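# Put bottles on ledges matching their cap colours

## Task

For every bottle, set it upright on the wall ledge whose coloured label strip is the same colour as the bottle's cap. Its entire base must rest on that ledge. A bottle that topples or is left leaning counts as a failure.

## Robot and tools

ROBOT. A Rainbow Robotics RB-Y1: a two-wheel drive base with rear casters, a bending torso (leg with ankle, knee and hip), a head and two 7-joint arms with parallel grippers. Each wrist carries a camera in a case that juts sideways and can strike things. The base is 0.58 m wide, extends 0.10 m in front of the wheel axle and 0.57 m behind it, and sweeps a 0.58 m radius when spinning in place. It cannot drive sideways.

FRAMES. Base frame: origin on the floor between the drive wheels, x ahead, y to the left, z up, metres. The chest, left_hand and right_hand lines are in this frame. A hand point sits between the finger pads, 0.03 m back from the tips; fingers point along the hand's -z and close along its x. Printed hand positions can be off, more so at long reach or with a load. base_odometry is in the frame the base had at scene start, counts only wheel rotation (slip looks like travel, bumps can turn the robot unseen); heading in rad, positive left, -3.142 to 3.142.

move. One action per call, plus "cameras" (list of head_camera, left_wrist_camera, right_wrist_camera or all; [] gives none; omitted gives all only for an empty call) and "blocking" (true or omitted: return when everything is at rest; false: return within about 0.5 s while motion continues). An action is base and/or joints (optionally with min_time_s and contact_limits), or target (optionally with min_time_s), or contact_limits alone. An empty call just reports state and pictures.
- base: one object {x_m_s, turn_rad_s, for_s}. These are velocities held for a duration, not a destination. x_m_s forward speed, 0.005 to 1.5 m/s either sign, or 0; turn_rad_s leftward turn rate, 0.02 to 1.509 either sign, or 0; for_s 0.1 to 5 s. Omitted speeds are 0. Acceleration 0.4 m/s² (turns 0.5 rad/s²); distance is roughly speed times for_s. Combining both gives a curve.
- joints: absolute targets keyed by joint name, radians, grippers in metres of pad opening (0 to 0.1). Ranges: torso_squat_rad 0 to 1.2 (higher lowers chest); torso_shift_rad -0.3 to 0.6 (hips forward when positive); torso_pitch_rad -0.2 to 1.4 (forward bow positive); torso_yaw_rad -1.5 to 1.5 (left positive; lift both arms sideways 0.2 rad or more first). Combined torso limits: squat+shift <= 1.52; squat-shift+pitch <= 1.57; shift+0.5 pitch-0.4 squat <= 0.7; shift+0.3 pitch-0.5 squat <= 0.39. Left arm: shoulder_pitch ±2.356 (negative raises forward), shoulder_roll 0 to 3.141 (outward), shoulder_yaw ±2.094, elbow -2.617 to 0.01 (negative bends), forearm_roll ±3.141, wrist_pitch -1.57 to 1.919, hand_roll ±2.705. Right arm the same except right_shoulder_roll_rad -3.141 to 0 (negative is outward). head_pan_rad -0.523 to 0.523 (left positive), head_tilt_rad -0.35 to 1.57 (down positive).
- target: one absolute hand pose {side: "left" or "right", x, y, z in metres in the base frame (-3 to 3), quat_wxyz as the hand lines show it}. It is turned into joint angles once, so the hand travels on an arc; split long moves into short steps. Never run it while another move is still going.
- min_time_s: 0.1 to 8, the shortest duration for arm, head and torso motions in this action.
- contact_limits: per gripper key, motor current in mA, 200 to 672.5 (start value 672.5), persists until changed; lower means softer squeeze.

wait: seconds 0 to 10, plus cameras; returns early once running moves settle. stop: brakes all running motion, takes cameras. zoom_image: camera name and region [x0,y0,x1,y1] in that camera's pixels, each side at most 504. finished_scene: scene = the current scene's integer; call last, only after bottles are placed and stable without the robot.

RESULTS. "move" reads done or the worst status. Per-motion words: moving, done, off_target (rested away from target, may still push), stopped, refused (pose check failed; nothing moved), reached (within 10 mm and 2°), short, not_followed (collision check held the arm back, reported as "joint command not followed"), time_out, contact_stop (torso only), limit_stop_at_<name> (built-in guard, e.g. own body), torque_fault, limit_stop_at_motor_heat. A time_out or contact_stop halts its whole group (torso, left arm or right arm). After a refusal or an unrequested stop, later move/wait/finished_scene calls in the same reply are skipped. Also shown: joint_positions, joint torques and external torques (arm joint order), wrist force/torque on hand axes (uncalibrated, up to 16 N offset), motor_effort of wheels in % (at rest normally under 30; higher means pushing on something), lidar_m 12 sectors of 30°, first straight ahead, counter-clockwise, seen at 0.23 m height, "-" = nothing; wheel_motors_off; motor temperatures; on_its_own for uncommanded behaviour.

GRIPPING. Command an opening at least 0.005 m narrower than the bottle; off_target or done both mean holding. Each arm handles up to 3 kg.

AVOID. Arms touching or squeezing each other (ends the scene), including wrist cameras and fingers; keep shoulder rolls about 0.5 rad outward when both reach forward. Don't drop bottles, release them while moving, or knock anything out of the work area or onto the floor. Don't drive hard into walls or furniture; wheels stalling shuts them off for 2 s. Avoid fast bending with arms stretched out or while loaded, and abrupt stops while driving bowed forward: the robot can tip. Contact torque reaching joint limits (elbow 34.2, wrist joints 23.7, shoulders 66.5 N m) triggers a 10 s torque fault. Motors at 80 °C lock the arm; avoid long holds at full stretch. Loose objects may get nudged occasionally.

Each tool is called after ">>>" by a JSON object that holds its "fn" and its "kwargs", one argument or row to a line.

## Session

>>> {"fn": "move", "kwargs": {

}}

Scene clock: 0.00 s.
Joint torques (N m): no reading
External joint torques (N m): no reading
Motor temperatures (°C): left_arm=[34 39 32 39 35 43 40] | right_arm=[33 36 34 35 35 34 43]
Wrist force (N): no reading
Wrist torque (N m): no reading
Wrist force, peak (N): no reading
base_odometry: x=+0.000 y=+0.000 heading=+0.000
lidar_m: 3.95 2.48 1.74 1.99 2.10 1.67 1.63 1.72 2.47 2.64 2.45 3.88
base_status: not commanded
joint_positions: torso_squat_rad=+0.350 torso_shift_rad=+0.000 torso_pitch_rad=+0.000 torso_yaw_rad=+0.000 left_shoulder_pitch_rad=-0.048 left_shoulder_roll_rad=+0.048 left_shoulder_yaw_rad=-0.029 left_elbow_rad=-0.126 left_forearm_roll_rad=+0.039 left_wrist_pitch_rad=+0.009 left_hand_roll_rad=-0.012 left_gripper_m=+0.100 right_shoulder_pitch_rad=-0.009 right_shoulder_roll_rad=-0.013 right_shoulder_yaw_rad=+0.007 right_elbow_rad=-0.267 right_forearm_roll_rad=-0.043 right_wrist_pitch_rad=+0.022 right_hand_roll_rad=-0.017 right_gripper_m=+0.100 head_pan_rad=+0.000 head_tilt_rad=+0.400
joint_status: not commanded
wheel_motors_off: 0
motor_effort: left_wheel=+1 right_wheel=-1
chest: x=-0.2280 y=-0.0002 z=+1.2475 quat_wxyz=(+1.000, +0.000, +0.000, +0.000) (m; base frame)
left_hand: x=-0.1340 y=+0.2540 z=+0.5691 quat_wxyz=(+0.996, +0.022, -0.081, -0.010) (m; base frame)
right_hand: x=-0.0969 y=-0.2280 z=+0.5737 quat_wxyz=(+0.992, -0.001, -0.127, -0.024) (m; base frame)
pictures: head_camera, left_wrist_camera, right_wrist_camera

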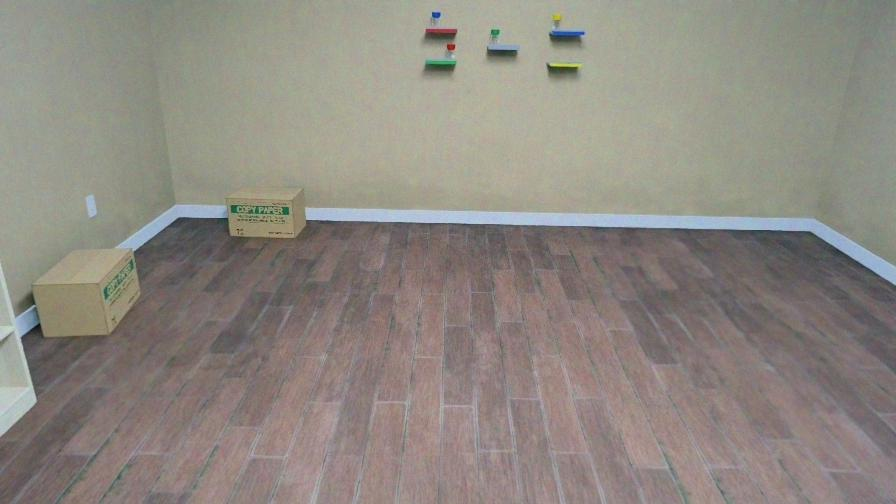

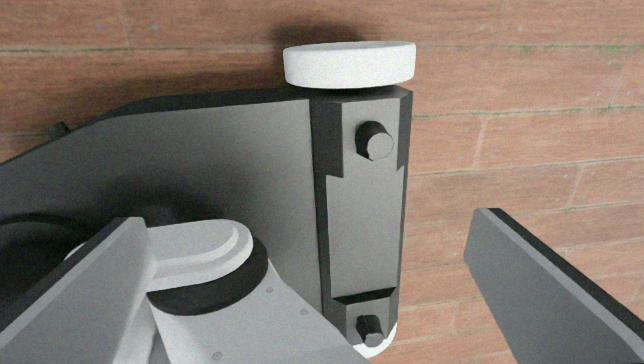

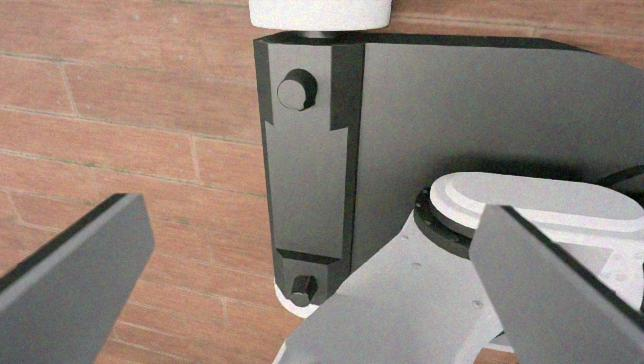

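>>> {"fn": "zoom_image", "kwargs": {
  "camera": "head_camera",
  "region": [400, 0, 610, 90]
}}

Scaled by 2.400 from the camera's 896x504 image, which has a finer 1280x720 frame.

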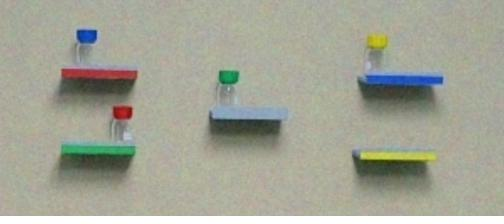

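>>> {"fn": "move", "kwargs": {
  "base": {"turn_rad_s": -0.2, "for_s": 0.6}
}}

>>> {"fn": "move", "kwargs": {
  "base": {"x_m_s": 0.6, "for_s": 4.3}
}}

>>> {"fn": "move", "kwargs": {
  "base": {"turn_rad_s": 0.2, "for_s": 0.6},
  "joints": {"head_tilt_rad": 0.1},
  "cameras": ["head_camera"]
}}

Scene clock: 3.93 s.
Joint torques (N m): left_arm=[-2.93 2.51 -0.55 -0.49 -0.08 -0.46 0.32] | right_arm=[-3.1 -0.49 0.6 -1.06 0.08 -0.48 0.02]
External joint torques (N m): left_arm=[-0.07 0.95 -0.64 0.15 -0.09 -0.02 0.33] | right_arm=[0.04 0.34 0.63 0.56 0.02 0.08 0.01]
Wrist force (N): left_arm=[-0.2 1.0 -5.1] | right_arm=[1.3 -1.8 -5.9]
Wrist torque (N m): left_arm=[-0.25 0.04 -0.04] | right_arm=[0.18 -0.06 -0.24]
Wrist force, peak (N): left_arm=[0.1 0.9 -5.5] | right_arm=[0.4 -2.5 -6.3]
move: done
base_odometry: x=+0.000 y=+0.000 heading=-0.120
lidar_m: 4.20 2.48 1.74 1.99 2.03 1.73 1.63 1.67 2.18 2.64 2.45 3.47
base_status: done (sent for 0.6 of 0.6 s)
joint_positions: torso_squat_rad=+0.350 torso_shift_rad=+0.000 torso_pitch_rad=+0.000 torso_yaw_rad=+0.000 left_shoulder_pitch_rad=-0.048 left_shoulder_roll_rad=+0.048 left_shoulder_yaw_rad=-0.029 left_elbow_rad=-0.126 left_forearm_roll_rad=+0.039 left_wrist_pitch_rad=+0.009 left_hand_roll_rad=-0.012 left_gripper_m=+0.100 right_shoulder_pitch_rad=-0.009 right_shoulder_roll_rad=-0.013 right_shoulder_yaw_rad=+0.007 right_elbow_rad=-0.267 right_forearm_roll_rad=-0.043 right_wrist_pitch_rad=+0.022 right_hand_roll_rad=-0.017 right_gripper_m=+0.100 head_pan_rad=+0.000 head_tilt_rad=+0.400
joint_status: not commanded
wheel_motors_off: 0
motor_effort: left_wheel=+2(28) right_wheel=-2(24)
chest: x=-0.2280 y=-0.0002 z=+1.2475 quat_wxyz=(+1.000, +0.000, +0.000, +0.000) (m; base frame)
left_hand: x=-0.1340 y=+0.2540 z=+0.5691 quat_wxyz=(+0.996, +0.022, -0.081, -0.010) (m; base frame)
right_hand: x=-0.0969 y=-0.2280 z=+0.5737 quat_wxyz=(+0.992, -0.001, -0.127, -0.024) (m; base frame)
pictures: none

Scene clock: 10.07 s.
Joint torques (N m): left_arm=[-2.37 2.75 -0.59 -0.48 -0.1 -0.51 0.37] | right_arm=[-2.36 -0.61 0.57 -0.98 -0.02 -0.18 0.27]
External joint torques (N m): left_arm=[0.5 1.18 -0.67 0.16 -0.1 -0.07 0.38] | right_arm=[0.78 0.22 0.61 0.65 -0.09 0.38 0.25]
Wrist force (N): left_arm=[0.0 1.1 -4.9] | right_arm=[1.6 -1.9 -4.7]
Wrist torque (N m): left_arm=[-0.24 0.07 -0.03] | right_arm=[0.22 0.02 -0.23]
Wrist force, peak (N): left_arm=[0.4 1.1 -5.7] | right_arm=[1.1 -1.7 -6.5]
move: done
base_odometry: x=+2.562 y=-0.308 heading=-0.120
lidar_m: 1.64 1.68 1.75 1.77 1.88 2.55 4.19 3.77 2.34 2.43 2.50 1.75
base_status: done (sent for 4.3 of 4.3 s)
joint_positions: torso_squat_rad=+0.350 torso_shift_rad=+0.000 torso_pitch_rad=+0.000 torso_yaw_rad=+0.000 left_shoulder_pitch_rad=-0.048 left_shoulder_roll_rad=+0.048 left_shoulder_yaw_rad=-0.029 left_elbow_rad=-0.126 left_forearm_roll_rad=+0.039 left_wrist_pitch_rad=+0.009 left_hand_roll_rad=-0.012 left_gripper_m=+0.100 right_shoulder_pitch_rad=-0.009 right_shoulder_roll_rad=-0.013 right_shoulder_yaw_rad=+0.007 right_elbow_rad=-0.267 right_forearm_roll_rad=-0.043 right_wrist_pitch_rad=+0.022 right_hand_roll_rad=-0.017 right_gripper_m=+0.100 head_pan_rad=+0.000 head_tilt_rad=+0.400
joint_status: not commanded
wheel_motors_off: 0
motor_effort: left_wheel=-2(35) right_wheel=+0(29)
chest: x=-0.2280 y=-0.0002 z=+1.2475 quat_wxyz=(+1.000, +0.000, +0.000, +0.000) (m; base frame)
left_hand: x=-0.1339 y=+0.2540 z=+0.5691 quat_wxyz=(+0.996, +0.022, -0.081, -0.010) (m; base frame)
right_hand: x=-0.0968 y=-0.2280 z=+0.5738 quat_wxyz=(+0.992, -0.001, -0.127, -0.024) (m; base frame)
pictures: none

Scene clock: 11.60 s.
Joint torques (N m): left_arm=[-2.54 2.17 -0.63 -0.44 -0.26 -0.5 0.36] | right_arm=[-1.84 -1.17 0.88 -0.88 0.14 -0.61 0.03]
External joint torques (N m): left_arm=[0.33 0.6 -0.72 0.2 -0.27 -0.06 0.37] | right_arm=[1.3 -0.35 0.91 0.74 0.07 -0.05 0.02]
Wrist force (N): left_arm=[0.0 0.9 -5.1] | right_arm=[0.9 -2.1 -5.4]
Wrist torque (N m): left_arm=[-0.22 0.07 -0.04] | right_arm=[0.26 -0.12 -0.20]
Wrist force, peak (N): left_arm=[0.1 0.8 -5.5] | right_arm=[0.8 -2.7 -6.0]
move: done
base_odometry: x=+2.562 y=-0.308 heading=+0.000
lidar_m: 1.64 1.73 1.86 1.77 1.89 3.24 4.19 3.33 2.34 2.43 2.24 1.69
base_status: done (sent for 0.6 of 0.6 s)
joint_positions: torso_squat_rad=+0.350 torso_shift_rad=+0.000 torso_pitch_rad=+0.000 torso_yaw_rad=+0.000 left_shoulder_pitch_rad=-0.048 left_shoulder_roll_rad=+0.048 left_shoulder_yaw_rad=-0.029 left_elbow_rad=-0.126 left_forearm_roll_rad=+0.039 left_wrist_pitch_rad=+0.009 left_hand_roll_rad=-0.012 left_gripper_m=+0.100 right_shoulder_pitch_rad=-0.009 right_shoulder_roll_rad=-0.013 right_shoulder_yaw_rad=+0.007 right_elbow_rad=-0.267 right_forearm_roll_rad=-0.043 right_wrist_pitch_rad=+0.022 right_hand_roll_rad=-0.017 right_gripper_m=+0.100 head_pan_rad=+0.000 head_tilt_rad=+0.100
joint_status: all done
wheel_motors_off: 0
motor_effort: left_wheel=-5(30) right_wheel=+0(21)
chest: x=-0.2280 y=-0.0002 z=+1.2475 quat_wxyz=(+1.000, +0.000, +0.000, +0.000) (m; base frame)
left_hand: x=-0.1339 y=+0.2540 z=+0.5691 quat_wxyz=(+0.996, +0.022, -0.081, -0.010) (m; base frame)
right_hand: x=-0.0968 y=-0.2280 z=+0.5737 quat_wxyz=(+0.992, -0.001, -0.127, -0.024) (m; base frame)
pictures: head_camera
camera_calibration:
head_camera: T_world_to_cam=[[-0.0332061, -0.999318, 0.0161303, -0.0257847], [-0.0635744, -0.0139946, -0.997879, 1.4899], [0.997425, -0.0341611, -0.0630664, 0.239773], [0, 0, 0, 1]] pos_world=[-0.145292, 0.00327435, 1.50228]

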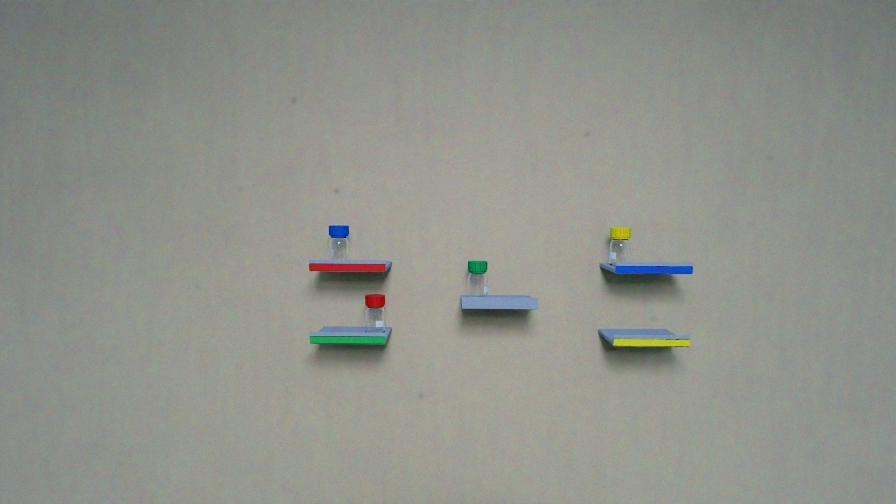

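>>> {"fn": "zoom_image", "kwargs": {
  "camera": "head_camera",
  "region": [290, 210, 500, 360]
}}

>>> {"fn": "zoom_image", "kwargs": {
  "camera": "head_camera",
  "region": [500, 210, 710, 360]
}}

Scaled by 2.400 from the camera's 896x504 image, which has a finer 1280x720 frame.

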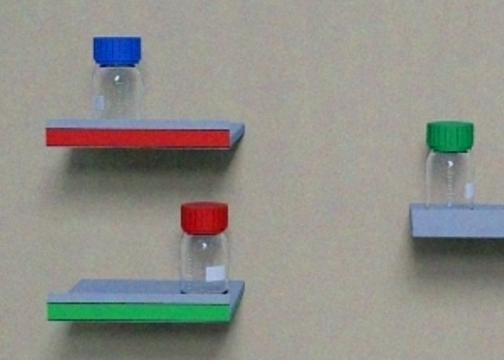

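Scaled by 2.400 from the camera's 896x504 image, which has a finer 1280x720 frame.

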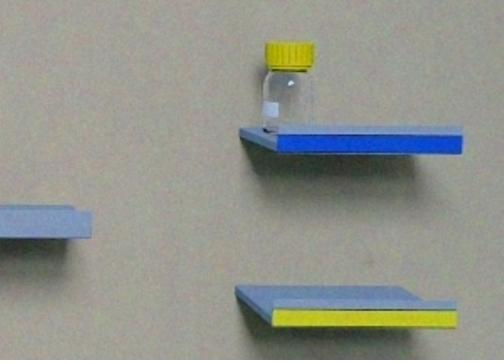

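>>> {"fn": "move", "kwargs": {
  "target": {"side": "right", "x": 0.15, "y": -0.32, "z": 1.22, "quat_wxyz": [0.5609, -0.4305, -0.4305, 0.5609]},
  "min_time_s": 2.5,
  "cameras": ["all"]
}}

>>> {"fn": "move", "kwargs": {
  "target": {"side": "left", "x": 0.15, "y": 0.32, "z": 1.22, "quat_wxyz": [0.5609, 0.4305, -0.4305, -0.5609]},
  "min_time_s": 2.5,
  "cameras": ["all"]
}}

Scene clock: 23.10 s.
Joint torques (N m): left_arm=[-2.56 2.39 -0.37 -0.53 -0.24 -0.52 0.25] | right_arm=[-2.98 -11.65 -8.52 -2.88 0.88 -0.88 0.03]
External joint torques (N m): left_arm=[0.31 0.82 -0.46 0.1 -0.25 -0.09 0.26] | right_arm=[1.81 -0.88 0.14 0.33 -0.39 0.09 0.03]
Wrist force (N): left_arm=[-0.3 0.7 -5.3] | right_arm=[3.3 4.1 -0.2]
Wrist torque (N m): left_arm=[-0.19 0.02 -0.04] | right_arm=[-0.18 0.15 -0.22]
Wrist force, peak (N): left_arm=[0.2 0.8 -5.6] | right_arm=[2.0 -1.6 -6.2]
move: short
base_odometry: x=+2.562 y=-0.308 heading=+0.000
lidar_m: 1.65 1.74 1.85 1.76 1.89 3.25 4.19 3.33 2.34 2.43 2.24 1.70
base_status: not commanded
joint_positions: torso_squat_rad=+0.350 torso_shift_rad=+0.000 torso_pitch_rad=+0.000 torso_yaw_rad=+0.000 left_shoulder_pitch_rad=-0.048 left_shoulder_roll_rad=+0.048 left_shoulder_yaw_rad=-0.029 left_elbow_rad=-0.126 left_forearm_roll_rad=+0.039 left_wrist_pitch_rad=+0.009 left_hand_roll_rad=-0.012 left_gripper_m=+0.100 right_shoulder_pitch_rad=+0.484 right_shoulder_roll_rad=-1.225 right_shoulder_yaw_rad=-0.304 right_elbow_rad=-2.617 right_forearm_roll_rad=-0.264 right_wrist_pitch_rad=+0.787 right_hand_roll_rad=+0.494 right_gripper_m=+0.100 head_pan_rad=+0.000 head_tilt_rad=+0.100
joint_status: all done
wheel_motors_off: 0
motor_effort: left_wheel=-6(7) right_wheel=+0(1)
chest: x=-0.2280 y=-0.0002 z=+1.2475 quat_wxyz=(+1.000, +0.000, +0.000, +0.000) (m; base frame)
left_hand: x=-0.1339 y=+0.2540 z=+0.5691 quat_wxyz=(+0.996, +0.022, -0.081, -0.010) (m; base frame)
right_hand: x=+0.1508 y=-0.3204 z=+1.2198 quat_wxyz=(+0.548, -0.416, -0.447, +0.572) (m; base frame)
right_hand_status: short (checked arc, as near as the solve gets, planned for 2.5 s): 1 mm and 3.2 deg off. The place is met; only the turn is off.
pictures: head_camera, left_wrist_camera, right_wrist_camera
camera_calibration:
head_camera: T_world_to_cam=[[-0.0332061, -0.999318, 0.0161303, -0.0257847], [-0.0635744, -0.0139946, -0.997879, 1.4899], [0.997425, -0.0341611, -0.0630664, 0.239773], [0, 0, 0, 1]] pos_world=[-0.145292, 0.00327435, 1.50228]
left_wrist_camera: T_world_to_cam=[[0.980091, -0.0296511, 0.196322, 0.0259942], [-0.110694, -0.902459, 0.416312, 0.00476446], [0.164828, -0.429755, -0.887774, 0.710717], [0, 0, 0, 1]] pos_world=[-0.142096, 0.310505, 0.623869]
right_wrist_camera: T_world_to_cam=[[0.0498585, -0.997957, 0.039952, -0.380859], [-0.698815, -0.0634367, -0.712484, 0.981159], [0.713562, 0.00760426, -0.700551, 0.821513], [0, 0, 0, 1]] pos_world=[0.118438, -0.324087, 1.28979]

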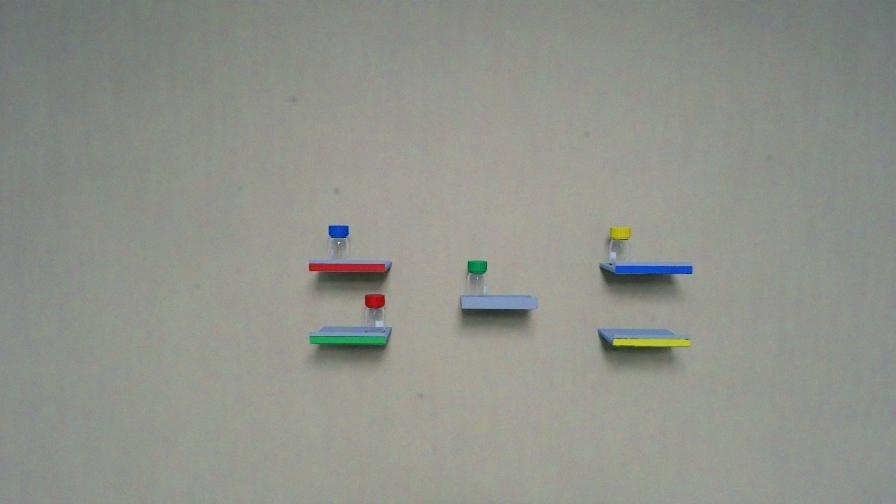

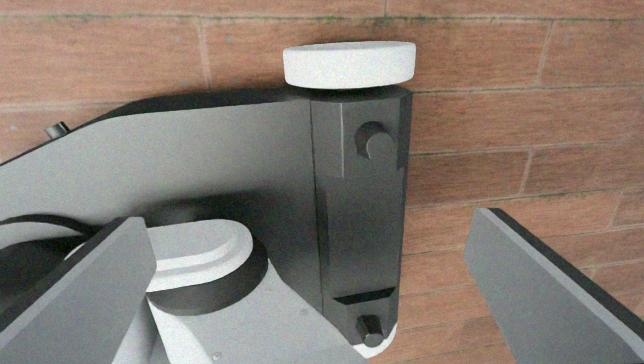

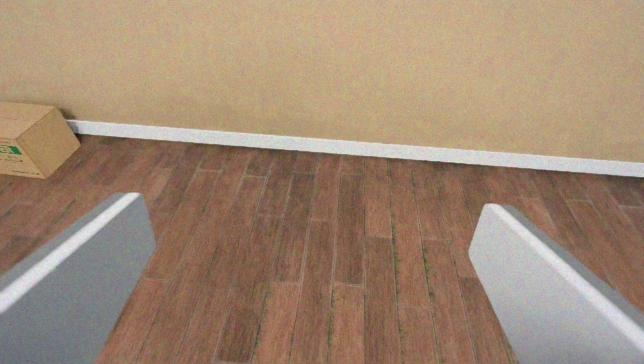

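Scene clock: 25.93 s.
Joint torques (N m): left_arm=[-5.17 11.07 9.7 -3.67 -1.08 -1.09 0.28] | right_arm=[-3.13 -12.11 -8.78 -2.76 1.05 -0.87 -0.02]
External joint torques (N m): left_arm=[-0.12 1.06 1.07 -0.31 0.04 -0.07 0.27] | right_arm=[1.65 -1.34 -0.12 0.45 -0.22 0.1 -0.01]
Wrist force (N): left_arm=[0.6 -4.7 -0.5] | right_arm=[2.9 4.0 -0.7]
Wrist torque (N m): left_arm=[0.13 0.07 -0.02] | right_arm=[-0.18 0.09 -0.20]
Wrist force, peak (N): left_arm=[-0.1 0.2 -5.5] | right_arm=[2.8 6.0 -0.9]
move: short
base_odometry: x=+2.562 y=-0.308 heading=+0.000
lidar_m: 1.64 1.73 1.85 1.76 1.89 3.24 4.19 3.33 2.33 2.43 2.25 1.69
base_status: not commanded
joint_positions: torso_squat_rad=+0.350 torso_shift_rad=+0.000 torso_pitch_rad=+0.000 torso_yaw_rad=+0.000 left_shoulder_pitch_rad=+0.478 left_shoulder_roll_rad=+1.211 left_shoulder_yaw_rad=+0.302 left_elbow_rad=-2.617 left_forearm_roll_rad=+0.272 left_wrist_pitch_rad=+0.792 left_hand_roll_rad=-0.511 left_gripper_m=+0.100 right_shoulder_pitch_rad=+0.484 right_shoulder_roll_rad=-1.225 right_shoulder_yaw_rad=-0.304 right_elbow_rad=-2.617 right_forearm_roll_rad=-0.264 right_wrist_pitch_rad=+0.787 right_hand_roll_rad=+0.494 right_gripper_m=+0.100 head_pan_rad=+0.000 head_tilt_rad=+0.100
joint_status: all done
wheel_motors_off: 0
motor_effort: left_wheel=-7(7) right_wheel=+0(1)
chest: x=-0.2280 y=-0.0002 z=+1.2475 quat_wxyz=(+1.000, +0.000, +0.000, +0.000) (m; base frame)
left_hand: x=+0.1508 y=+0.3205 z=+1.2197 quat_wxyz=(+0.549, +0.417, -0.446, -0.571) (m; base frame)
left_hand_status: short (checked arc, as near as the solve gets, planned for 2.5 s): 1 mm and 3.0 deg off. The place is met; only the turn is off.
right_hand: x=+0.1508 y=-0.3204 z=+1.2198 quat_wxyz=(+0.548, -0.416, -0.447, +0.572) (m; base frame)
pictures: head_camera, left_wrist_camera, right_wrist_camera
camera_calibration:
head_camera: T_world_to_cam=[[-0.0332061, -0.999318, 0.0161303, -0.0257847], [-0.0635744, -0.0139946, -0.997879, 1.4899], [0.997425, -0.0341611, -0.0630664, 0.239773], [0, 0, 0, 1]] pos_world=[-0.145292, 0.00327435, 1.50228]
left_wrist_camera: T_world_to_cam=[[-0.086375, -0.996106, 0.0176419, 0.309742], [-0.675563, 0.0455465, -0.735894, 1.01215], [0.732225, -0.075481, -0.676867, 0.81353], [0, 0, 0, 1]] pos_world=[0.114839, 0.323842, 1.29002]
right_wrist_camera: T_world_to_cam=[[0.0498594, -0.997957, 0.0399578, -0.380867], [-0.698764, -0.0634408, -0.712534, 0.981216], [0.713613, 0.00760545, -0.700499, 0.821441], [0, 0, 0, 1]] pos_world=[0.118438, -0.324087, 1.28979]

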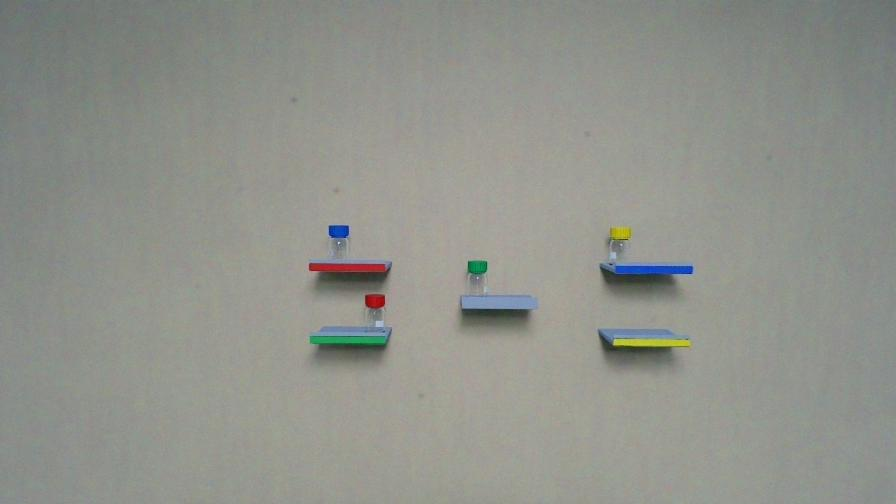

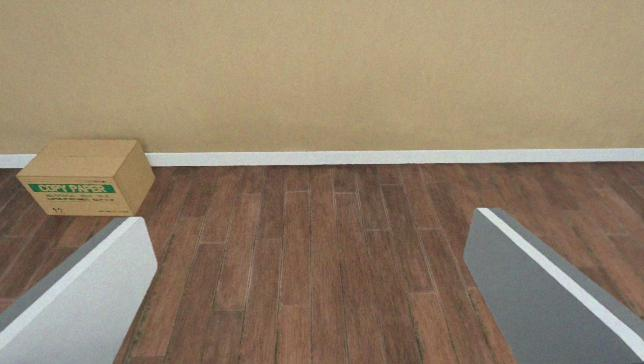

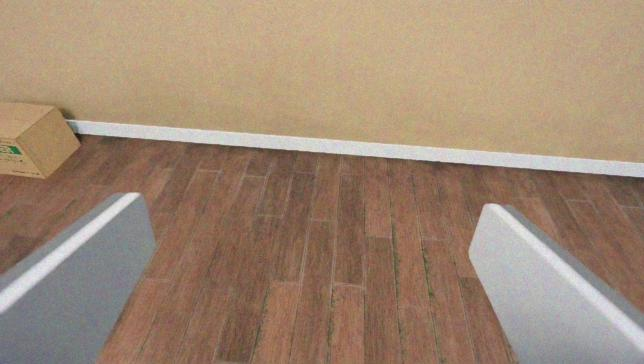

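>>> {"fn": "move", "kwargs": {
  "base": {"x_m_s": 0.4, "for_s": 2.6},
  "cameras": ["all"]
}}

Scene clock: 30.60 s.
Joint torques (N m): left_arm=[-5.3 11.24 9.28 -3.67 -1.19 -1.15 0.29] | right_arm=[-3.85 -11.89 -8.17 -3 1.09 -1.02 -0.03]
External joint torques (N m): left_arm=[-0.25 1.24 0.65 -0.31 -0.07 -0.12 0.28] | right_arm=[0.93 -1.12 0.49 0.21 -0.18 -0.05 -0.02]
Wrist force (N): left_arm=[0.8 -4.7 -0.7] | right_arm=[2.6 4.9 -1.1]
Wrist torque (N m): left_arm=[0.13 0.11 -0.04] | right_arm=[-0.28 0.05 -0.23]
Wrist force, peak (N): left_arm=[0.8 -5.4 -0.5] | right_arm=[2.7 5.7 -1.7]
move: done
base_odometry: x=+3.602 y=-0.308 heading=+0.000
lidar_m: 0.61 0.64 0.92 1.18 1.90 2.85 5.22 3.00 2.56 2.06 0.84 0.63
base_status: done (sent for 2.6 of 2.6 s)
joint_positions: torso_squat_rad=+0.350 torso_shift_rad=+0.000 torso_pitch_rad=+0.000 torso_yaw_rad=+0.000 left_shoulder_pitch_rad=+0.478 left_shoulder_roll_rad=+1.211 left_shoulder_yaw_rad=+0.302 left_elbow_rad=-2.617 left_forearm_roll_rad=+0.272 left_wrist_pitch_rad=+0.792 left_hand_roll_rad=-0.511 left_gripper_m=+0.100 right_shoulder_pitch_rad=+0.485 right_shoulder_roll_rad=-1.225 right_shoulder_yaw_rad=-0.304 right_elbow_rad=-2.617 right_forearm_roll_rad=-0.264 right_wrist_pitch_rad=+0.787 right_hand_roll_rad=+0.494 right_gripper_m=+0.100 head_pan_rad=+0.000 head_tilt_rad=+0.100
joint_status: not commanded
wheel_motors_off: 0
motor_effort: left_wheel=+0(30) right_wheel=-2(25)
chest: x=-0.2280 y=-0.0002 z=+1.2475 quat_wxyz=(+1.000, +0.000, +0.000, +0.000) (m; base frame)
left_hand: x=+0.1508 y=+0.3205 z=+1.2197 quat_wxyz=(+0.549, +0.417, -0.446, -0.571) (m; base frame)
right_hand: x=+0.1508 y=-0.3205 z=+1.2197 quat_wxyz=(+0.548, -0.416, -0.447, +0.572) (m; base frame)
pictures: head_camera, left_wrist_camera, right_wrist_camera
camera_calibration:
head_camera: T_world_to_cam=[[-0.0332061, -0.999318, 0.0161303, -0.0257847], [-0.0635744, -0.0139946, -0.997879, 1.4899], [0.997425, -0.0341611, -0.0630664, 0.239773], [0, 0, 0, 1]] pos_world=[-0.145292, 0.00327435, 1.50228]
left_wrist_camera: T_world_to_cam=[[-0.086295, -0.996115, 0.017569, 0.30982], [-0.675517, 0.045541, -0.735937, 1.01221], [0.732277, -0.0753758, -0.676822, 0.813573], [0, 0, 0, 1]] pos_world=[0.11474, 0.323843, 1.29012]
right_wrist_camera: T_world_to_cam=[[0.0497891, -0.997957, 0.0400238, -0.38094], [-0.69882, -0.0634393, -0.712479, 0.981081], [0.713563, 0.00750427, -0.700551, 0.821411], [0, 0, 0, 1]] pos_world=[0.118437, -0.324087, 1.28969]

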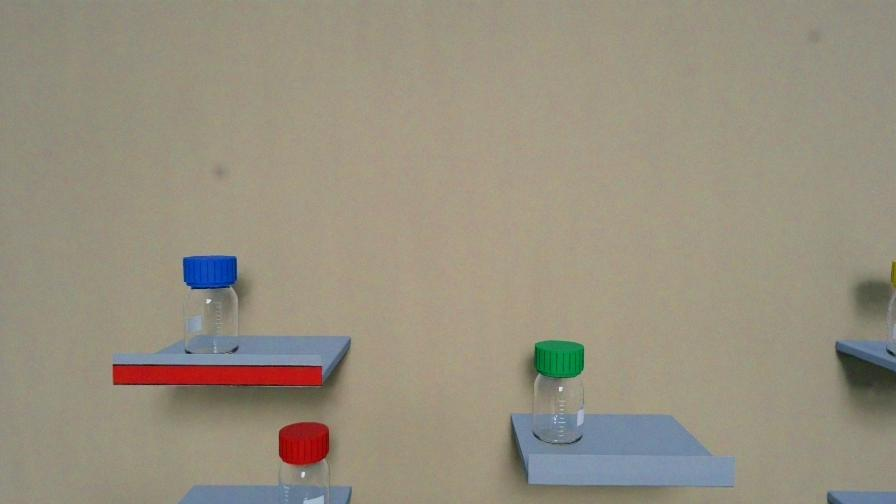

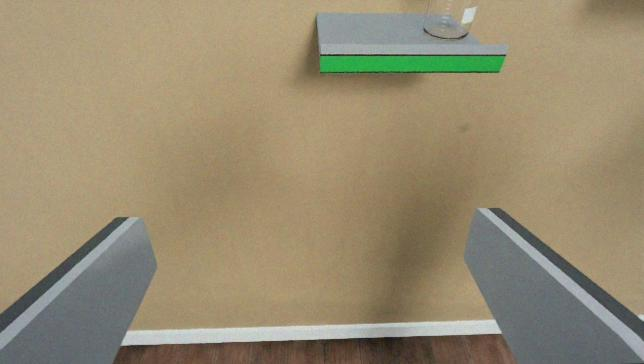

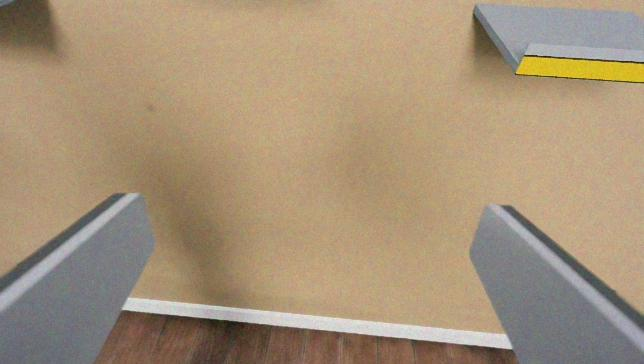

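>>> {"fn": "zoom_image", "kwargs": {
  "camera": "head_camera",
  "region": [480, 320, 760, 504]
}}

>>> {"fn": "zoom_image", "kwargs": {
  "camera": "head_camera",
  "region": [90, 230, 370, 414]
}}

Scaled by 1.800 from the camera's 896x504 image, which has a finer 1280x720 frame.

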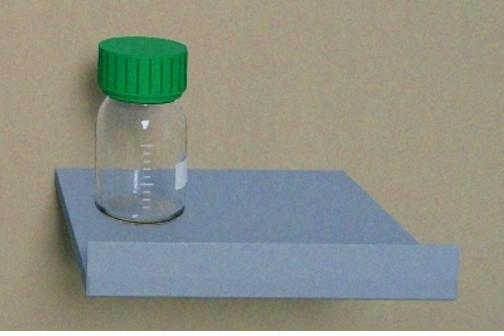

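Scaled by 1.800 from the camera's 896x504 image, which has a finer 1280x720 frame.

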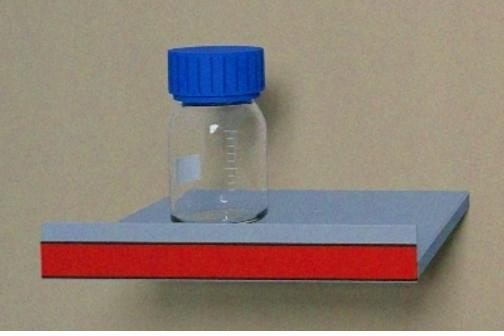

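>>> {"fn": "move", "kwargs": {
  "joints": {"head_tilt_rad": 0.45, "head_pan_rad": -0.45},
  "cameras": ["head_camera"]
}}

Scene clock: 36.83 s.
Joint torques (N m): left_arm=[-5 11.14 9.46 -3.64 -1.17 -1.04 0.28] | right_arm=[-3.31 -11.73 -8.29 -2.95 1.2 -0.85 0.08]
External joint torques (N m): left_arm=[0.05 1.14 0.83 -0.28 -0.06 -0.02 0.27] | right_arm=[1.47 -0.96 0.37 0.26 -0.08 0.11 0.09]
Wrist force (N): left_arm=[0.7 -5.0 -0.8] | right_arm=[2.2 4.9 -0.9]
Wrist torque (N m): left_arm=[0.17 0.09 -0.02] | right_arm=[-0.29 0.00 -0.21]
Wrist force, peak (N): left_arm=[0.8 -5.3 -0.7] | right_arm=[2.4 5.5 -1.6]
move: done
base_odometry: x=+3.602 y=-0.308 heading=+0.000
lidar_m: 0.61 0.64 0.92 1.19 1.91 2.85 5.22 3.01 2.56 2.07 0.84 0.63
base_status: not commanded
joint_positions: torso_squat_rad=+0.350 torso_shift_rad=+0.000 torso_pitch_rad=+0.000 torso_yaw_rad=+0.000 left_shoulder_pitch_rad=+0.478 left_shoulder_roll_rad=+1.211 left_shoulder_yaw_rad=+0.302 left_elbow_rad=-2.617 left_forearm_roll_rad=+0.272 left_wrist_pitch_rad=+0.792 left_hand_roll_rad=-0.511 left_gripper_m=+0.100 right_shoulder_pitch_rad=+0.485 right_shoulder_roll_rad=-1.225 right_shoulder_yaw_rad=-0.304 right_elbow_rad=-2.617 right_forearm_roll_rad=-0.264 right_wrist_pitch_rad=+0.787 right_hand_roll_rad=+0.494 right_gripper_m=+0.100 head_pan_rad=-0.450 head_tilt_rad=+0.450
joint_status: all done
wheel_motors_off: 0
motor_effort: left_wheel=+0(1) right_wheel=-3(4)
chest: x=-0.2280 y=-0.0002 z=+1.2475 quat_wxyz=(+1.000, +0.000, +0.000, +0.000) (m; base frame)
left_hand: x=+0.1508 y=+0.3205 z=+1.2197 quat_wxyz=(+0.549, +0.417, -0.446, -0.571) (m; base frame)
right_hand: x=+0.1508 y=-0.3205 z=+1.2197 quat_wxyz=(+0.548, -0.416, -0.447, +0.572) (m; base frame)
pictures: head_camera
camera_calibration:
head_camera: T_world_to_cam=[[-0.457459, -0.888833, 0.0265942, -0.128245], [-0.368256, 0.16214, -0.915477, 1.3079], [0.809394, -0.428587, -0.401491, 0.690794], [0, 0, 0, 1]] pos_world=[-0.136148, -0.0299868, 1.47811]

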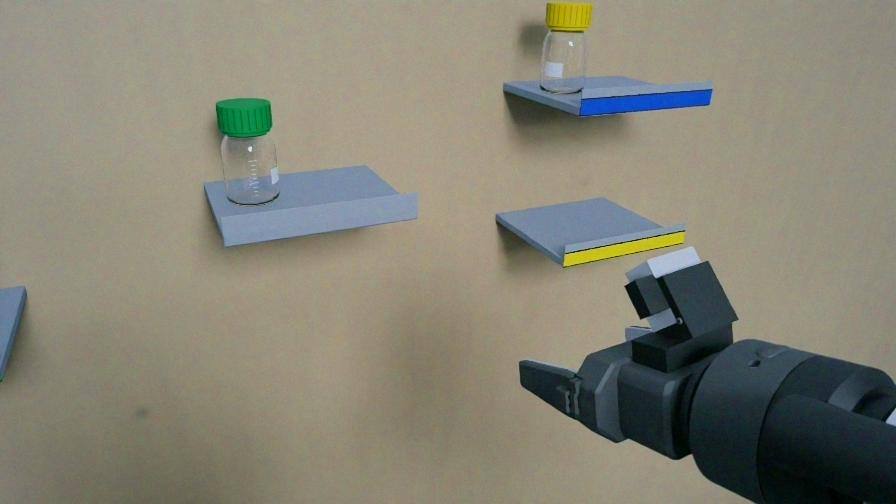

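>>> {"fn": "zoom_image", "kwargs": {
  "camera": "head_camera",
  "region": [480, 200, 896, 504]
}}

Scaled by 1.212 from the camera's 896x504 image, which has a finer 1280x720 frame.

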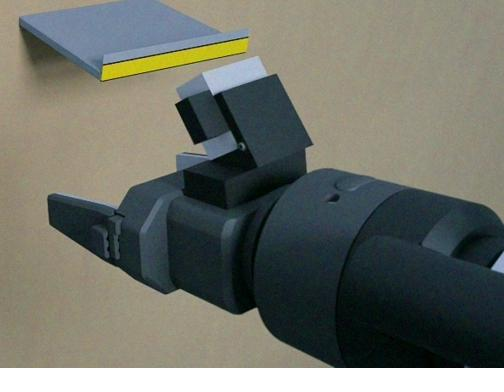

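>>> {"fn": "zoom_image", "kwargs": {
  "camera": "head_camera",
  "region": [480, 0, 730, 150]
}}

>>> {"fn": "zoom_image", "kwargs": {
  "camera": "head_camera",
  "region": [480, 150, 730, 300]
}}

>>> {"fn": "zoom_image", "kwargs": {
  "camera": "head_camera",
  "region": [190, 80, 440, 260]
}}

Scaled by 2.016 from the camera's 896x504 image, which has a finer 1280x720 frame.

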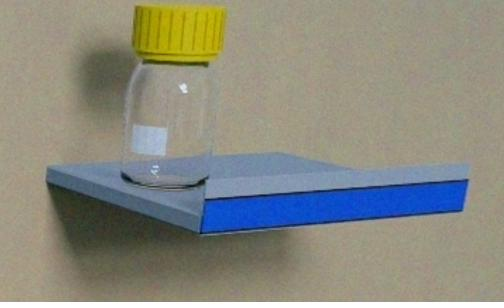

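Scaled by 2.016 from the camera's 896x504 image, which has a finer 1280x720 frame.

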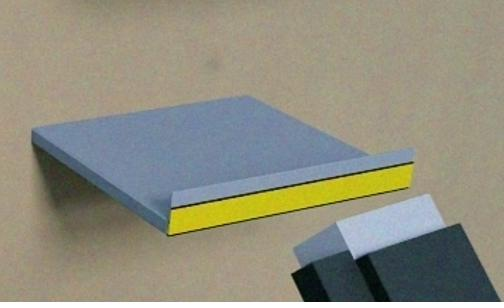

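Scaled by 2.016 from the camera's 896x504 image, which has a finer 1280x720 frame.

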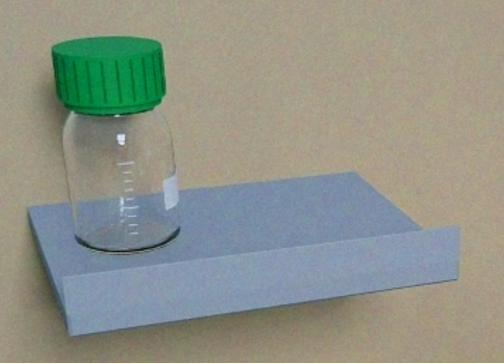

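>>> {"fn": "move", "kwargs": {
  "base": {"x_m_s": 0.2, "for_s": 1.1}
}}

>>> {"fn": "move", "kwargs": {
  "target": {"side": "right", "x": 0.15, "y": -0.54, "z": 1.405, "quat_wxyz": [0.5609, -0.4305, -0.4305, 0.5609]},
  "min_time_s": 1.5,
  "cameras": ["head_camera", "right_wrist_camera"]
}}

Scene clock: 49.20 s.
Joint torques (N m): left_arm=[-5.11 11.1 9.2 -3.68 -1.12 -1.25 0.14] | right_arm=[-3.8 -12.26 -7.82 -3 1.05 -0.95 -0.1]
External joint torques (N m): left_arm=[-0.06 1.1 0.57 -0.32 0 -0.23 0.13] | right_arm=[0.98 -1.49 0.84 0.21 -0.22 0.02 -0.09]
Wrist force (N): left_arm=[0.9 -4.7 -0.8] | right_arm=[3.3 4.7 -1.2]
Wrist torque (N m): left_arm=[0.13 0.11 -0.02] | right_arm=[-0.29 0.14 -0.20]
Wrist force, peak (N): left_arm=[0.7 -5.3 -0.4] | right_arm=[2.8 5.6 -1.2]
move: done
base_odometry: x=+3.822 y=-0.308 heading=+0.000
lidar_m: 0.39 0.41 0.60 1.15 1.98 2.57 5.45 3.16 2.58 1.34 0.54 0.41
base_status: done (sent for 1.1 of 1.1 s)
joint_positions: torso_squat_rad=+0.350 torso_shift_rad=+0.000 torso_pitch_rad=+0.000 torso_yaw_rad=+0.000 left_shoulder_pitch_rad=+0.478 left_shoulder_roll_rad=+1.211 left_shoulder_yaw_rad=+0.302 left_elbow_rad=-2.617 left_forearm_roll_rad=+0.272 left_wrist_pitch_rad=+0.792 left_hand_roll_rad=-0.511 left_gripper_m=+0.100 right_shoulder_pitch_rad=+0.485 right_shoulder_roll_rad=-1.225 right_shoulder_yaw_rad=-0.304 right_elbow_rad=-2.617 right_forearm_roll_rad=-0.264 right_wrist_pitch_rad=+0.787 right_hand_roll_rad=+0.494 right_gripper_m=+0.100 head_pan_rad=-0.450 head_tilt_rad=+0.450
joint_status: not commanded
wheel_motors_off: 0
motor_effort: left_wheel=+0(26) right_wheel=-3(18)
chest: x=-0.2279 y=-0.0002 z=+1.2475 quat_wxyz=(+1.000, +0.000, +0.000, +0.000) (m; base frame)
left_hand: x=+0.1508 y=+0.3205 z=+1.2197 quat_wxyz=(+0.549, +0.417, -0.446, -0.571) (m; base frame)
right_hand: x=+0.1508 y=-0.3205 z=+1.2197 quat_wxyz=(+0.548, -0.416, -0.447, +0.572) (m; base frame)
pictures: none

Scene clock: 51.03 s.
Joint torques (N m): left_arm=[-5.37 11.52 9.61 -3.56 -1.04 -1.11 0.34] | right_arm=[-2.42 -13.2 -9.99 0.89 0.2 -1.86 -0.25]
External joint torques (N m): left_arm=[-0.32 1.52 0.98 -0.21 0.07 -0.09 0.33] | right_arm=[1.48 -1.16 1.14 0.04 0.16 0.1 -0.24]
Wrist force (N): left_arm=[0.7 -4.5 -0.5] | right_arm=[2.9 4.8 -0.7]
Wrist torque (N m): left_arm=[0.12 0.09 -0.02] | right_arm=[-0.34 0.01 -0.23]
Wrist force, peak (N): left_arm=[0.9 -5.2 -0.4] | right_arm=[3.9 5.2 -2.4]
move: done
base_odometry: x=+3.822 y=-0.308 heading=+0.000
lidar_m: 0.39 0.42 0.60 1.15 1.99 2.56 5.45 3.17 2.57 1.34 0.54 0.41
base_status: not commanded
joint_positions: torso_squat_rad=+0.350 torso_shift_rad=+0.000 torso_pitch_rad=+0.000 torso_yaw_rad=+0.000 left_shoulder_pitch_rad=+0.478 left_shoulder_roll_rad=+1.211 left_shoulder_yaw_rad=+0.302 left_elbow_rad=-2.617 left_forearm_roll_rad=+0.272 left_wrist_pitch_rad=+0.792 left_hand_roll_rad=-0.511 left_gripper_m=+0.100 right_shoulder_pitch_rad=+0.875 right_shoulder_roll_rad=-1.447 right_shoulder_yaw_rad=-1.275 right_elbow_rad=-1.802 right_forearm_roll_rad=-1.836 right_wrist_pitch_rad=+0.710 right_hand_roll_rad=+1.682 right_gripper_m=+0.100 head_pan_rad=-0.450 head_tilt_rad=+0.450
joint_status: all done
wheel_motors_off: 0
motor_effort: left_wheel=+1(1) right_wheel=-3(4)
chest: x=-0.2280 y=-0.0002 z=+1.2475 quat_wxyz=(+1.000, +0.000, +0.000, +0.000) (m; base frame)
left_hand: x=+0.1508 y=+0.3205 z=+1.2197 quat_wxyz=(+0.549, +0.417, -0.446, -0.571) (m; base frame)
right_hand: x=+0.1499 y=-0.5393 z=+1.4055 quat_wxyz=(+0.562, -0.433, -0.430, +0.559) (m; base frame)
right_hand_status: reached (checked arc, planned for 1.5 s): 1 mm and 0.4 deg off.
pictures: head_camera, right_wrist_camera
camera_calibration:
head_camera: T_world_to_cam=[[-0.457459, -0.888833, 0.0265942, -0.128245], [-0.368256, 0.16214, -0.915477, 1.3079], [0.809394, -0.428587, -0.401491, 0.690794], [0, 0, 0, 1]] pos_world=[-0.136148, -0.0299868, 1.47811]
right_wrist_camera: T_world_to_cam=[[-0.00856588, -0.99846, 0.0548146, -0.619072], [-0.701394, -0.0330713, -0.712006, 1.11507], [0.712723, -0.0445456, -0.70003, 0.92518], [0, 0, 0, 1]] pos_world=[0.1174, -0.540029, 1.47552]

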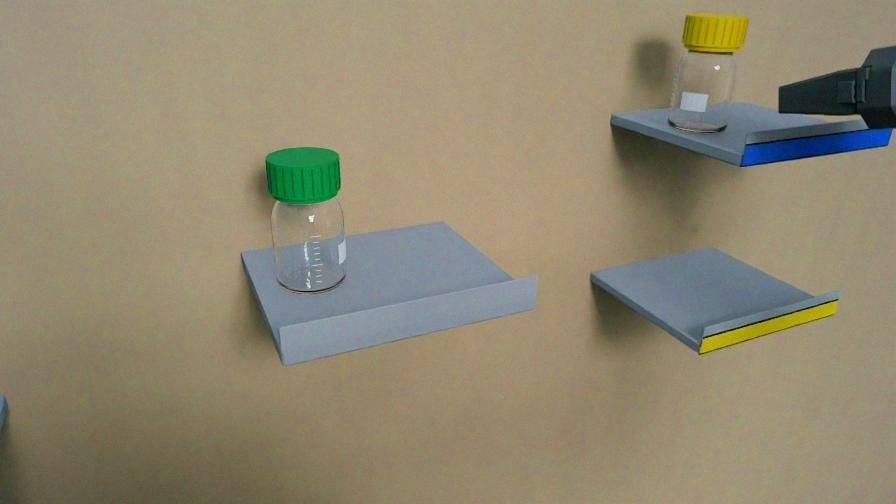

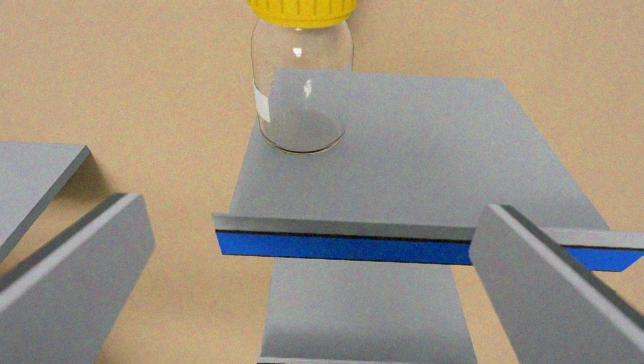

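>>> {"fn": "zoom_image", "kwargs": {
  "camera": "right_wrist_camera",
  "region": [200, 0, 420, 180]
}}

>>> {"fn": "zoom_image", "kwargs": {
  "camera": "head_camera",
  "region": [580, 0, 896, 180]
}}

Scaled by 2.291 from the camera's 644x364 image, which has a finer 1265x715 frame.

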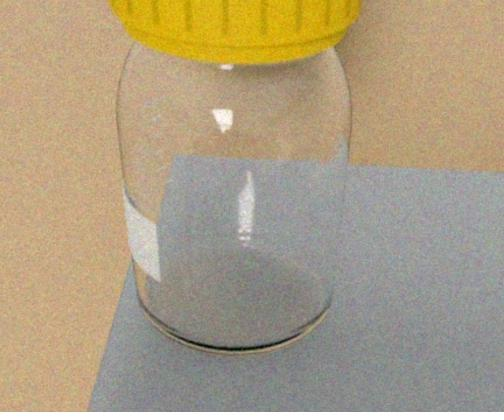

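Scaled by 1.595 from the camera's 896x504 image, which has a finer 1280x720 frame.

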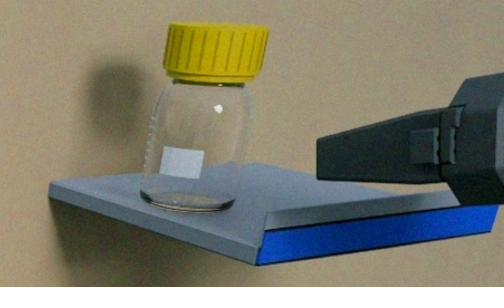

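>>> {"fn": "move", "kwargs": {
  "target": {"side": "right", "x": 0.23, "y": -0.534, "z": 1.405, "quat_wxyz": [0.5609, -0.4305, -0.4305, 0.5609]},
  "min_time_s": 0.8
}}

>>> {"fn": "move", "kwargs": {
  "target": {"side": "right", "x": 0.30, "y": -0.534, "z": 1.404, "quat_wxyz": [0.5609, -0.4305, -0.4305, 0.5609]},
  "min_time_s": 0.8,
  "cameras": ["head_camera", "right_wrist_camera"]
}}

Scene clock: 55.30 s.
Joint torques (N m): left_arm=[-5.3 11.43 9.44 -3.65 -1.09 -1.03 0.23] | right_arm=[-9.43 -11.43 -9.02 2.08 0.09 -1.56 -0.11]
External joint torques (N m): left_arm=[-0.25 1.43 0.81 -0.29 0.03 0 0.21] | right_arm=[-0.96 -0.53 2.67 -0.03 -0.01 0.4 -0.1]
Wrist force (N): left_arm=[0.8 -4.9 -0.5] | right_arm=[2.9 4.3 -0.6]
Wrist torque (N m): left_arm=[0.17 0.12 -0.02] | right_arm=[-0.24 0.10 -0.06]
Wrist force, peak (N): left_arm=[1.0 -5.2 -0.5] | right_arm=[3.6 5.5 -1.5]
move: done
base_odometry: x=+3.822 y=-0.308 heading=+0.000
lidar_m: 0.39 0.41 0.59 1.15 1.99 2.56 5.45 3.17 2.57 1.34 0.54 0.40
base_status: not commanded
joint_positions: torso_squat_rad=+0.350 torso_shift_rad=+0.000 torso_pitch_rad=+0.000 torso_yaw_rad=+0.000 left_shoulder_pitch_rad=+0.478 left_shoulder_roll_rad=+1.211 left_shoulder_yaw_rad=+0.302 left_elbow_rad=-2.617 left_forearm_roll_rad=+0.272 left_wrist_pitch_rad=+0.792 left_hand_roll_rad=-0.511 left_gripper_m=+0.100 right_shoulder_pitch_rad=+0.864 right_shoulder_roll_rad=-1.730 right_shoulder_yaw_rad=-1.081 right_elbow_rad=-1.606 right_forearm_roll_rad=-1.906 right_wrist_pitch_rad=+0.507 right_hand_roll_rad=+1.670 right_gripper_m=+0.100 head_pan_rad=-0.450 head_tilt_rad=+0.450
joint_status: all done
wheel_motors_off: 0
motor_effort: left_wheel=+1(1) right_wheel=-3(4)
chest: x=-0.2279 y=-0.0002 z=+1.2475 quat_wxyz=(+1.000, +0.000, +0.000, +0.000) (m; base frame)
left_hand: x=+0.1508 y=+0.3205 z=+1.2197 quat_wxyz=(+0.549, +0.417, -0.446, -0.571) (m; base frame)
right_hand: x=+0.2298 y=-0.5340 z=+1.4053 quat_wxyz=(+0.562, -0.432, -0.429, +0.560) (m; base frame)
right_hand_status: reached (checked arc, planned for 0.8 s): 0 mm and 0.3 deg off.
pictures: none

Scene clock: 56.43 s.
Joint torques (N m): left_arm=[-5.28 11.38 9.49 -3.73 -1.17 -1.09 0.17] | right_arm=[-10.62 -7.22 -7.03 4.29 0.18 -1.78 -0.25]
External joint torques (N m): left_arm=[-0.23 1.38 0.86 -0.37 -0.05 -0.07 0.16] | right_arm=[2.28 -0.31 3.76 0.21 0.2 0.08 -0.24]
Wrist force (N): left_arm=[1.1 -4.8 -0.4] | right_arm=[2.7 3.9 -1.2]
Wrist torque (N m): left_arm=[0.16 0.11 -0.04] | right_arm=[-0.21 0.02 -0.29]
Wrist force, peak (N): left_arm=[0.8 -5.1 -0.8] | right_arm=[3.7 4.9 -1.1]
move: done
base_odometry: x=+3.822 y=-0.308 heading=+0.000
lidar_m: 0.39 0.41 0.59 1.15 1.99 2.56 5.45 3.17 2.58 1.33 0.54 0.40
base_status: not commanded
joint_positions: torso_squat_rad=+0.350 torso_shift_rad=+0.000 torso_pitch_rad=+0.000 torso_yaw_rad=+0.000 left_shoulder_pitch_rad=+0.478 left_shoulder_roll_rad=+1.211 left_shoulder_yaw_rad=+0.302 left_elbow_rad=-2.617 left_forearm_roll_rad=+0.272 left_wrist_pitch_rad=+0.792 left_hand_roll_rad=-0.511 left_gripper_m=+0.100 right_shoulder_pitch_rad=+0.988 right_shoulder_roll_rad=-2.029 right_shoulder_yaw_rad=-0.994 right_elbow_rad=-1.341 right_forearm_roll_rad=-2.293 right_wrist_pitch_rad=+0.340 right_hand_roll_rad=+1.904 right_gripper_m=+0.100 head_pan_rad=-0.450 head_tilt_rad=+0.450
joint_status: all done
wheel_motors_off: 0
motor_effort: left_wheel=+2(2) right_wheel=-3(4)
chest: x=-0.2280 y=-0.0002 z=+1.2475 quat_wxyz=(+1.000, +0.000, +0.000, +0.000) (m; base frame)
left_hand: x=+0.1508 y=+0.3205 z=+1.2197 quat_wxyz=(+0.549, +0.417, -0.446, -0.571) (m; base frame)
right_hand: x=+0.3000 y=-0.5334 z=+1.4047 quat_wxyz=(+0.564, -0.435, -0.427, +0.557) (m; base frame)
right_hand_status: reached (checked arc, planned for 0.8 s): 1 mm and 0.9 deg off.
pictures: head_camera, right_wrist_camera
camera_calibration:
head_camera: T_world_to_cam=[[-0.457459, -0.888833, 0.0265942, -0.128245], [-0.368256, 0.16214, -0.915477, 1.3079], [0.809394, -0.428587, -0.401491, 0.690794], [0, 0, 0, 1]] pos_world=[-0.136148, -0.0299868, 1.47811]
right_wrist_camera: T_world_to_cam=[[-0.0184486, -0.998201, 0.0570487, -0.611792], [-0.702953, -0.0276257, -0.7107, 1.22151], [0.710997, -0.0532139, -0.701178, 0.81548], [0, 0, 0, 1]] pos_world=[0.267572, -0.533551, 1.47482]

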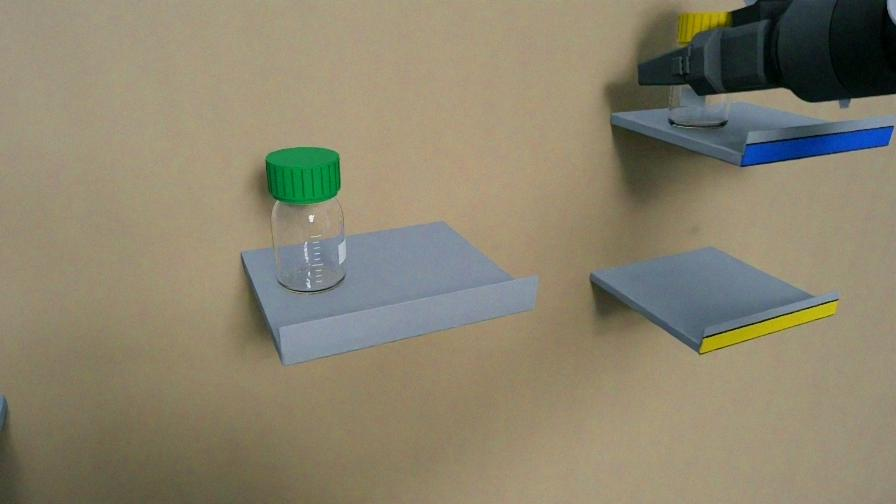

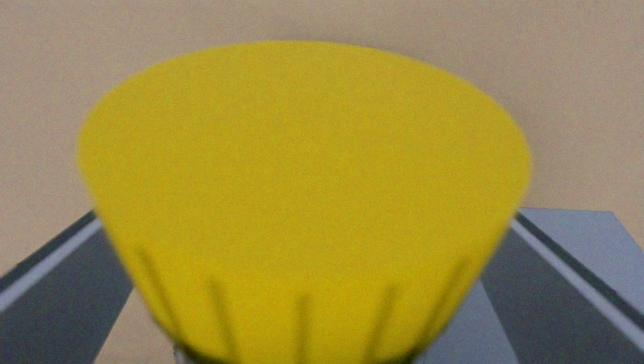

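>>> {"fn": "move", "kwargs": {
  "joints": {"right_gripper_m": 0.04},
  "contact_limits": {"right_gripper_m": 450, "left_gripper_m": 450},
  "cameras": ["right_wrist_camera"]
}}

Scene clock: 58.03 s.
Joint torques (N m): left_arm=[-5.22 11.23 9.47 -3.64 -1.17 -1.09 0.23] | right_arm=[-10.91 -6.85 -8.11 3.93 -0.03 -1.64 -0.24]
External joint torques (N m): left_arm=[-0.17 1.22 0.83 -0.28 -0.05 -0.06 0.22] | right_arm=[1.99 0.05 2.68 -0.16 -0.02 0.22 -0.24]
Wrist force (N): left_arm=[1.0 -4.9 -0.4] | right_arm=[4.6 2.4 -0.5]
Wrist torque (N m): left_arm=[0.16 0.12 -0.03] | right_arm=[-0.20 0.12 -0.25]
Wrist force, peak (N): left_arm=[0.9 -5.2 -0.2] | right_arm=[3.5 4.7 -1.0]
move: off_target
base_odometry: x=+3.822 y=-0.308 heading=+0.000
lidar_m: 0.40 0.42 0.59 1.15 1.99 2.55 5.45 3.17 2.58 1.33 0.54 0.40
base_status: not commanded
joint_positions: torso_squat_rad=+0.350 torso_shift_rad=+0.000 torso_pitch_rad=+0.000 torso_yaw_rad=+0.000 left_shoulder_pitch_rad=+0.478 left_shoulder_roll_rad=+1.211 left_shoulder_yaw_rad=+0.302 left_elbow_rad=-2.617 left_forearm_roll_rad=+0.272 left_wrist_pitch_rad=+0.792 left_hand_roll_rad=-0.511 left_gripper_m=+0.100 right_shoulder_pitch_rad=+0.988 right_shoulder_roll_rad=-2.029 right_shoulder_yaw_rad=-0.994 right_elbow_rad=-1.341 right_forearm_roll_rad=-2.293 right_wrist_pitch_rad=+0.340 right_hand_roll_rad=+1.904 right_gripper_m=+0.055 head_pan_rad=-0.450 head_tilt_rad=+0.450
joint_status: right_gripper_m off_target (ended at +0.055, target +0.040)
wheel_motors_off: 0
motor_effort: left_wheel=+2(2) right_wheel=-3(5)
contact_limits: left_gripper_m 450 mA; right_gripper_m 450 mA
chest: x=-0.2280 y=-0.0002 z=+1.2475 quat_wxyz=(+1.000, +0.000, +0.000, +0.000) (m; base frame)
left_hand: x=+0.1508 y=+0.3205 z=+1.2197 quat_wxyz=(+0.549, +0.417, -0.446, -0.571) (m; base frame)
right_hand: x=+0.3000 y=-0.5334 z=+1.4047 quat_wxyz=(+0.564, -0.435, -0.427, +0.557) (m; base frame)
pictures: right_wrist_camera
camera_calibration:
right_wrist_camera: T_world_to_cam=[[-0.0184486, -0.998201, 0.0570487, -0.611792], [-0.702953, -0.0276257, -0.7107, 1.22151], [0.710997, -0.0532139, -0.701178, 0.81548], [0, 0, 0, 1]] pos_world=[0.267572, -0.533551, 1.47482]

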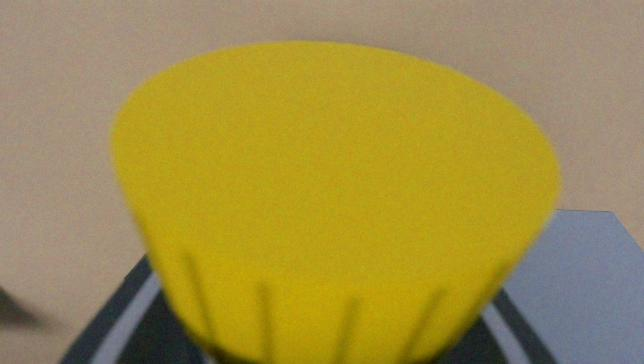

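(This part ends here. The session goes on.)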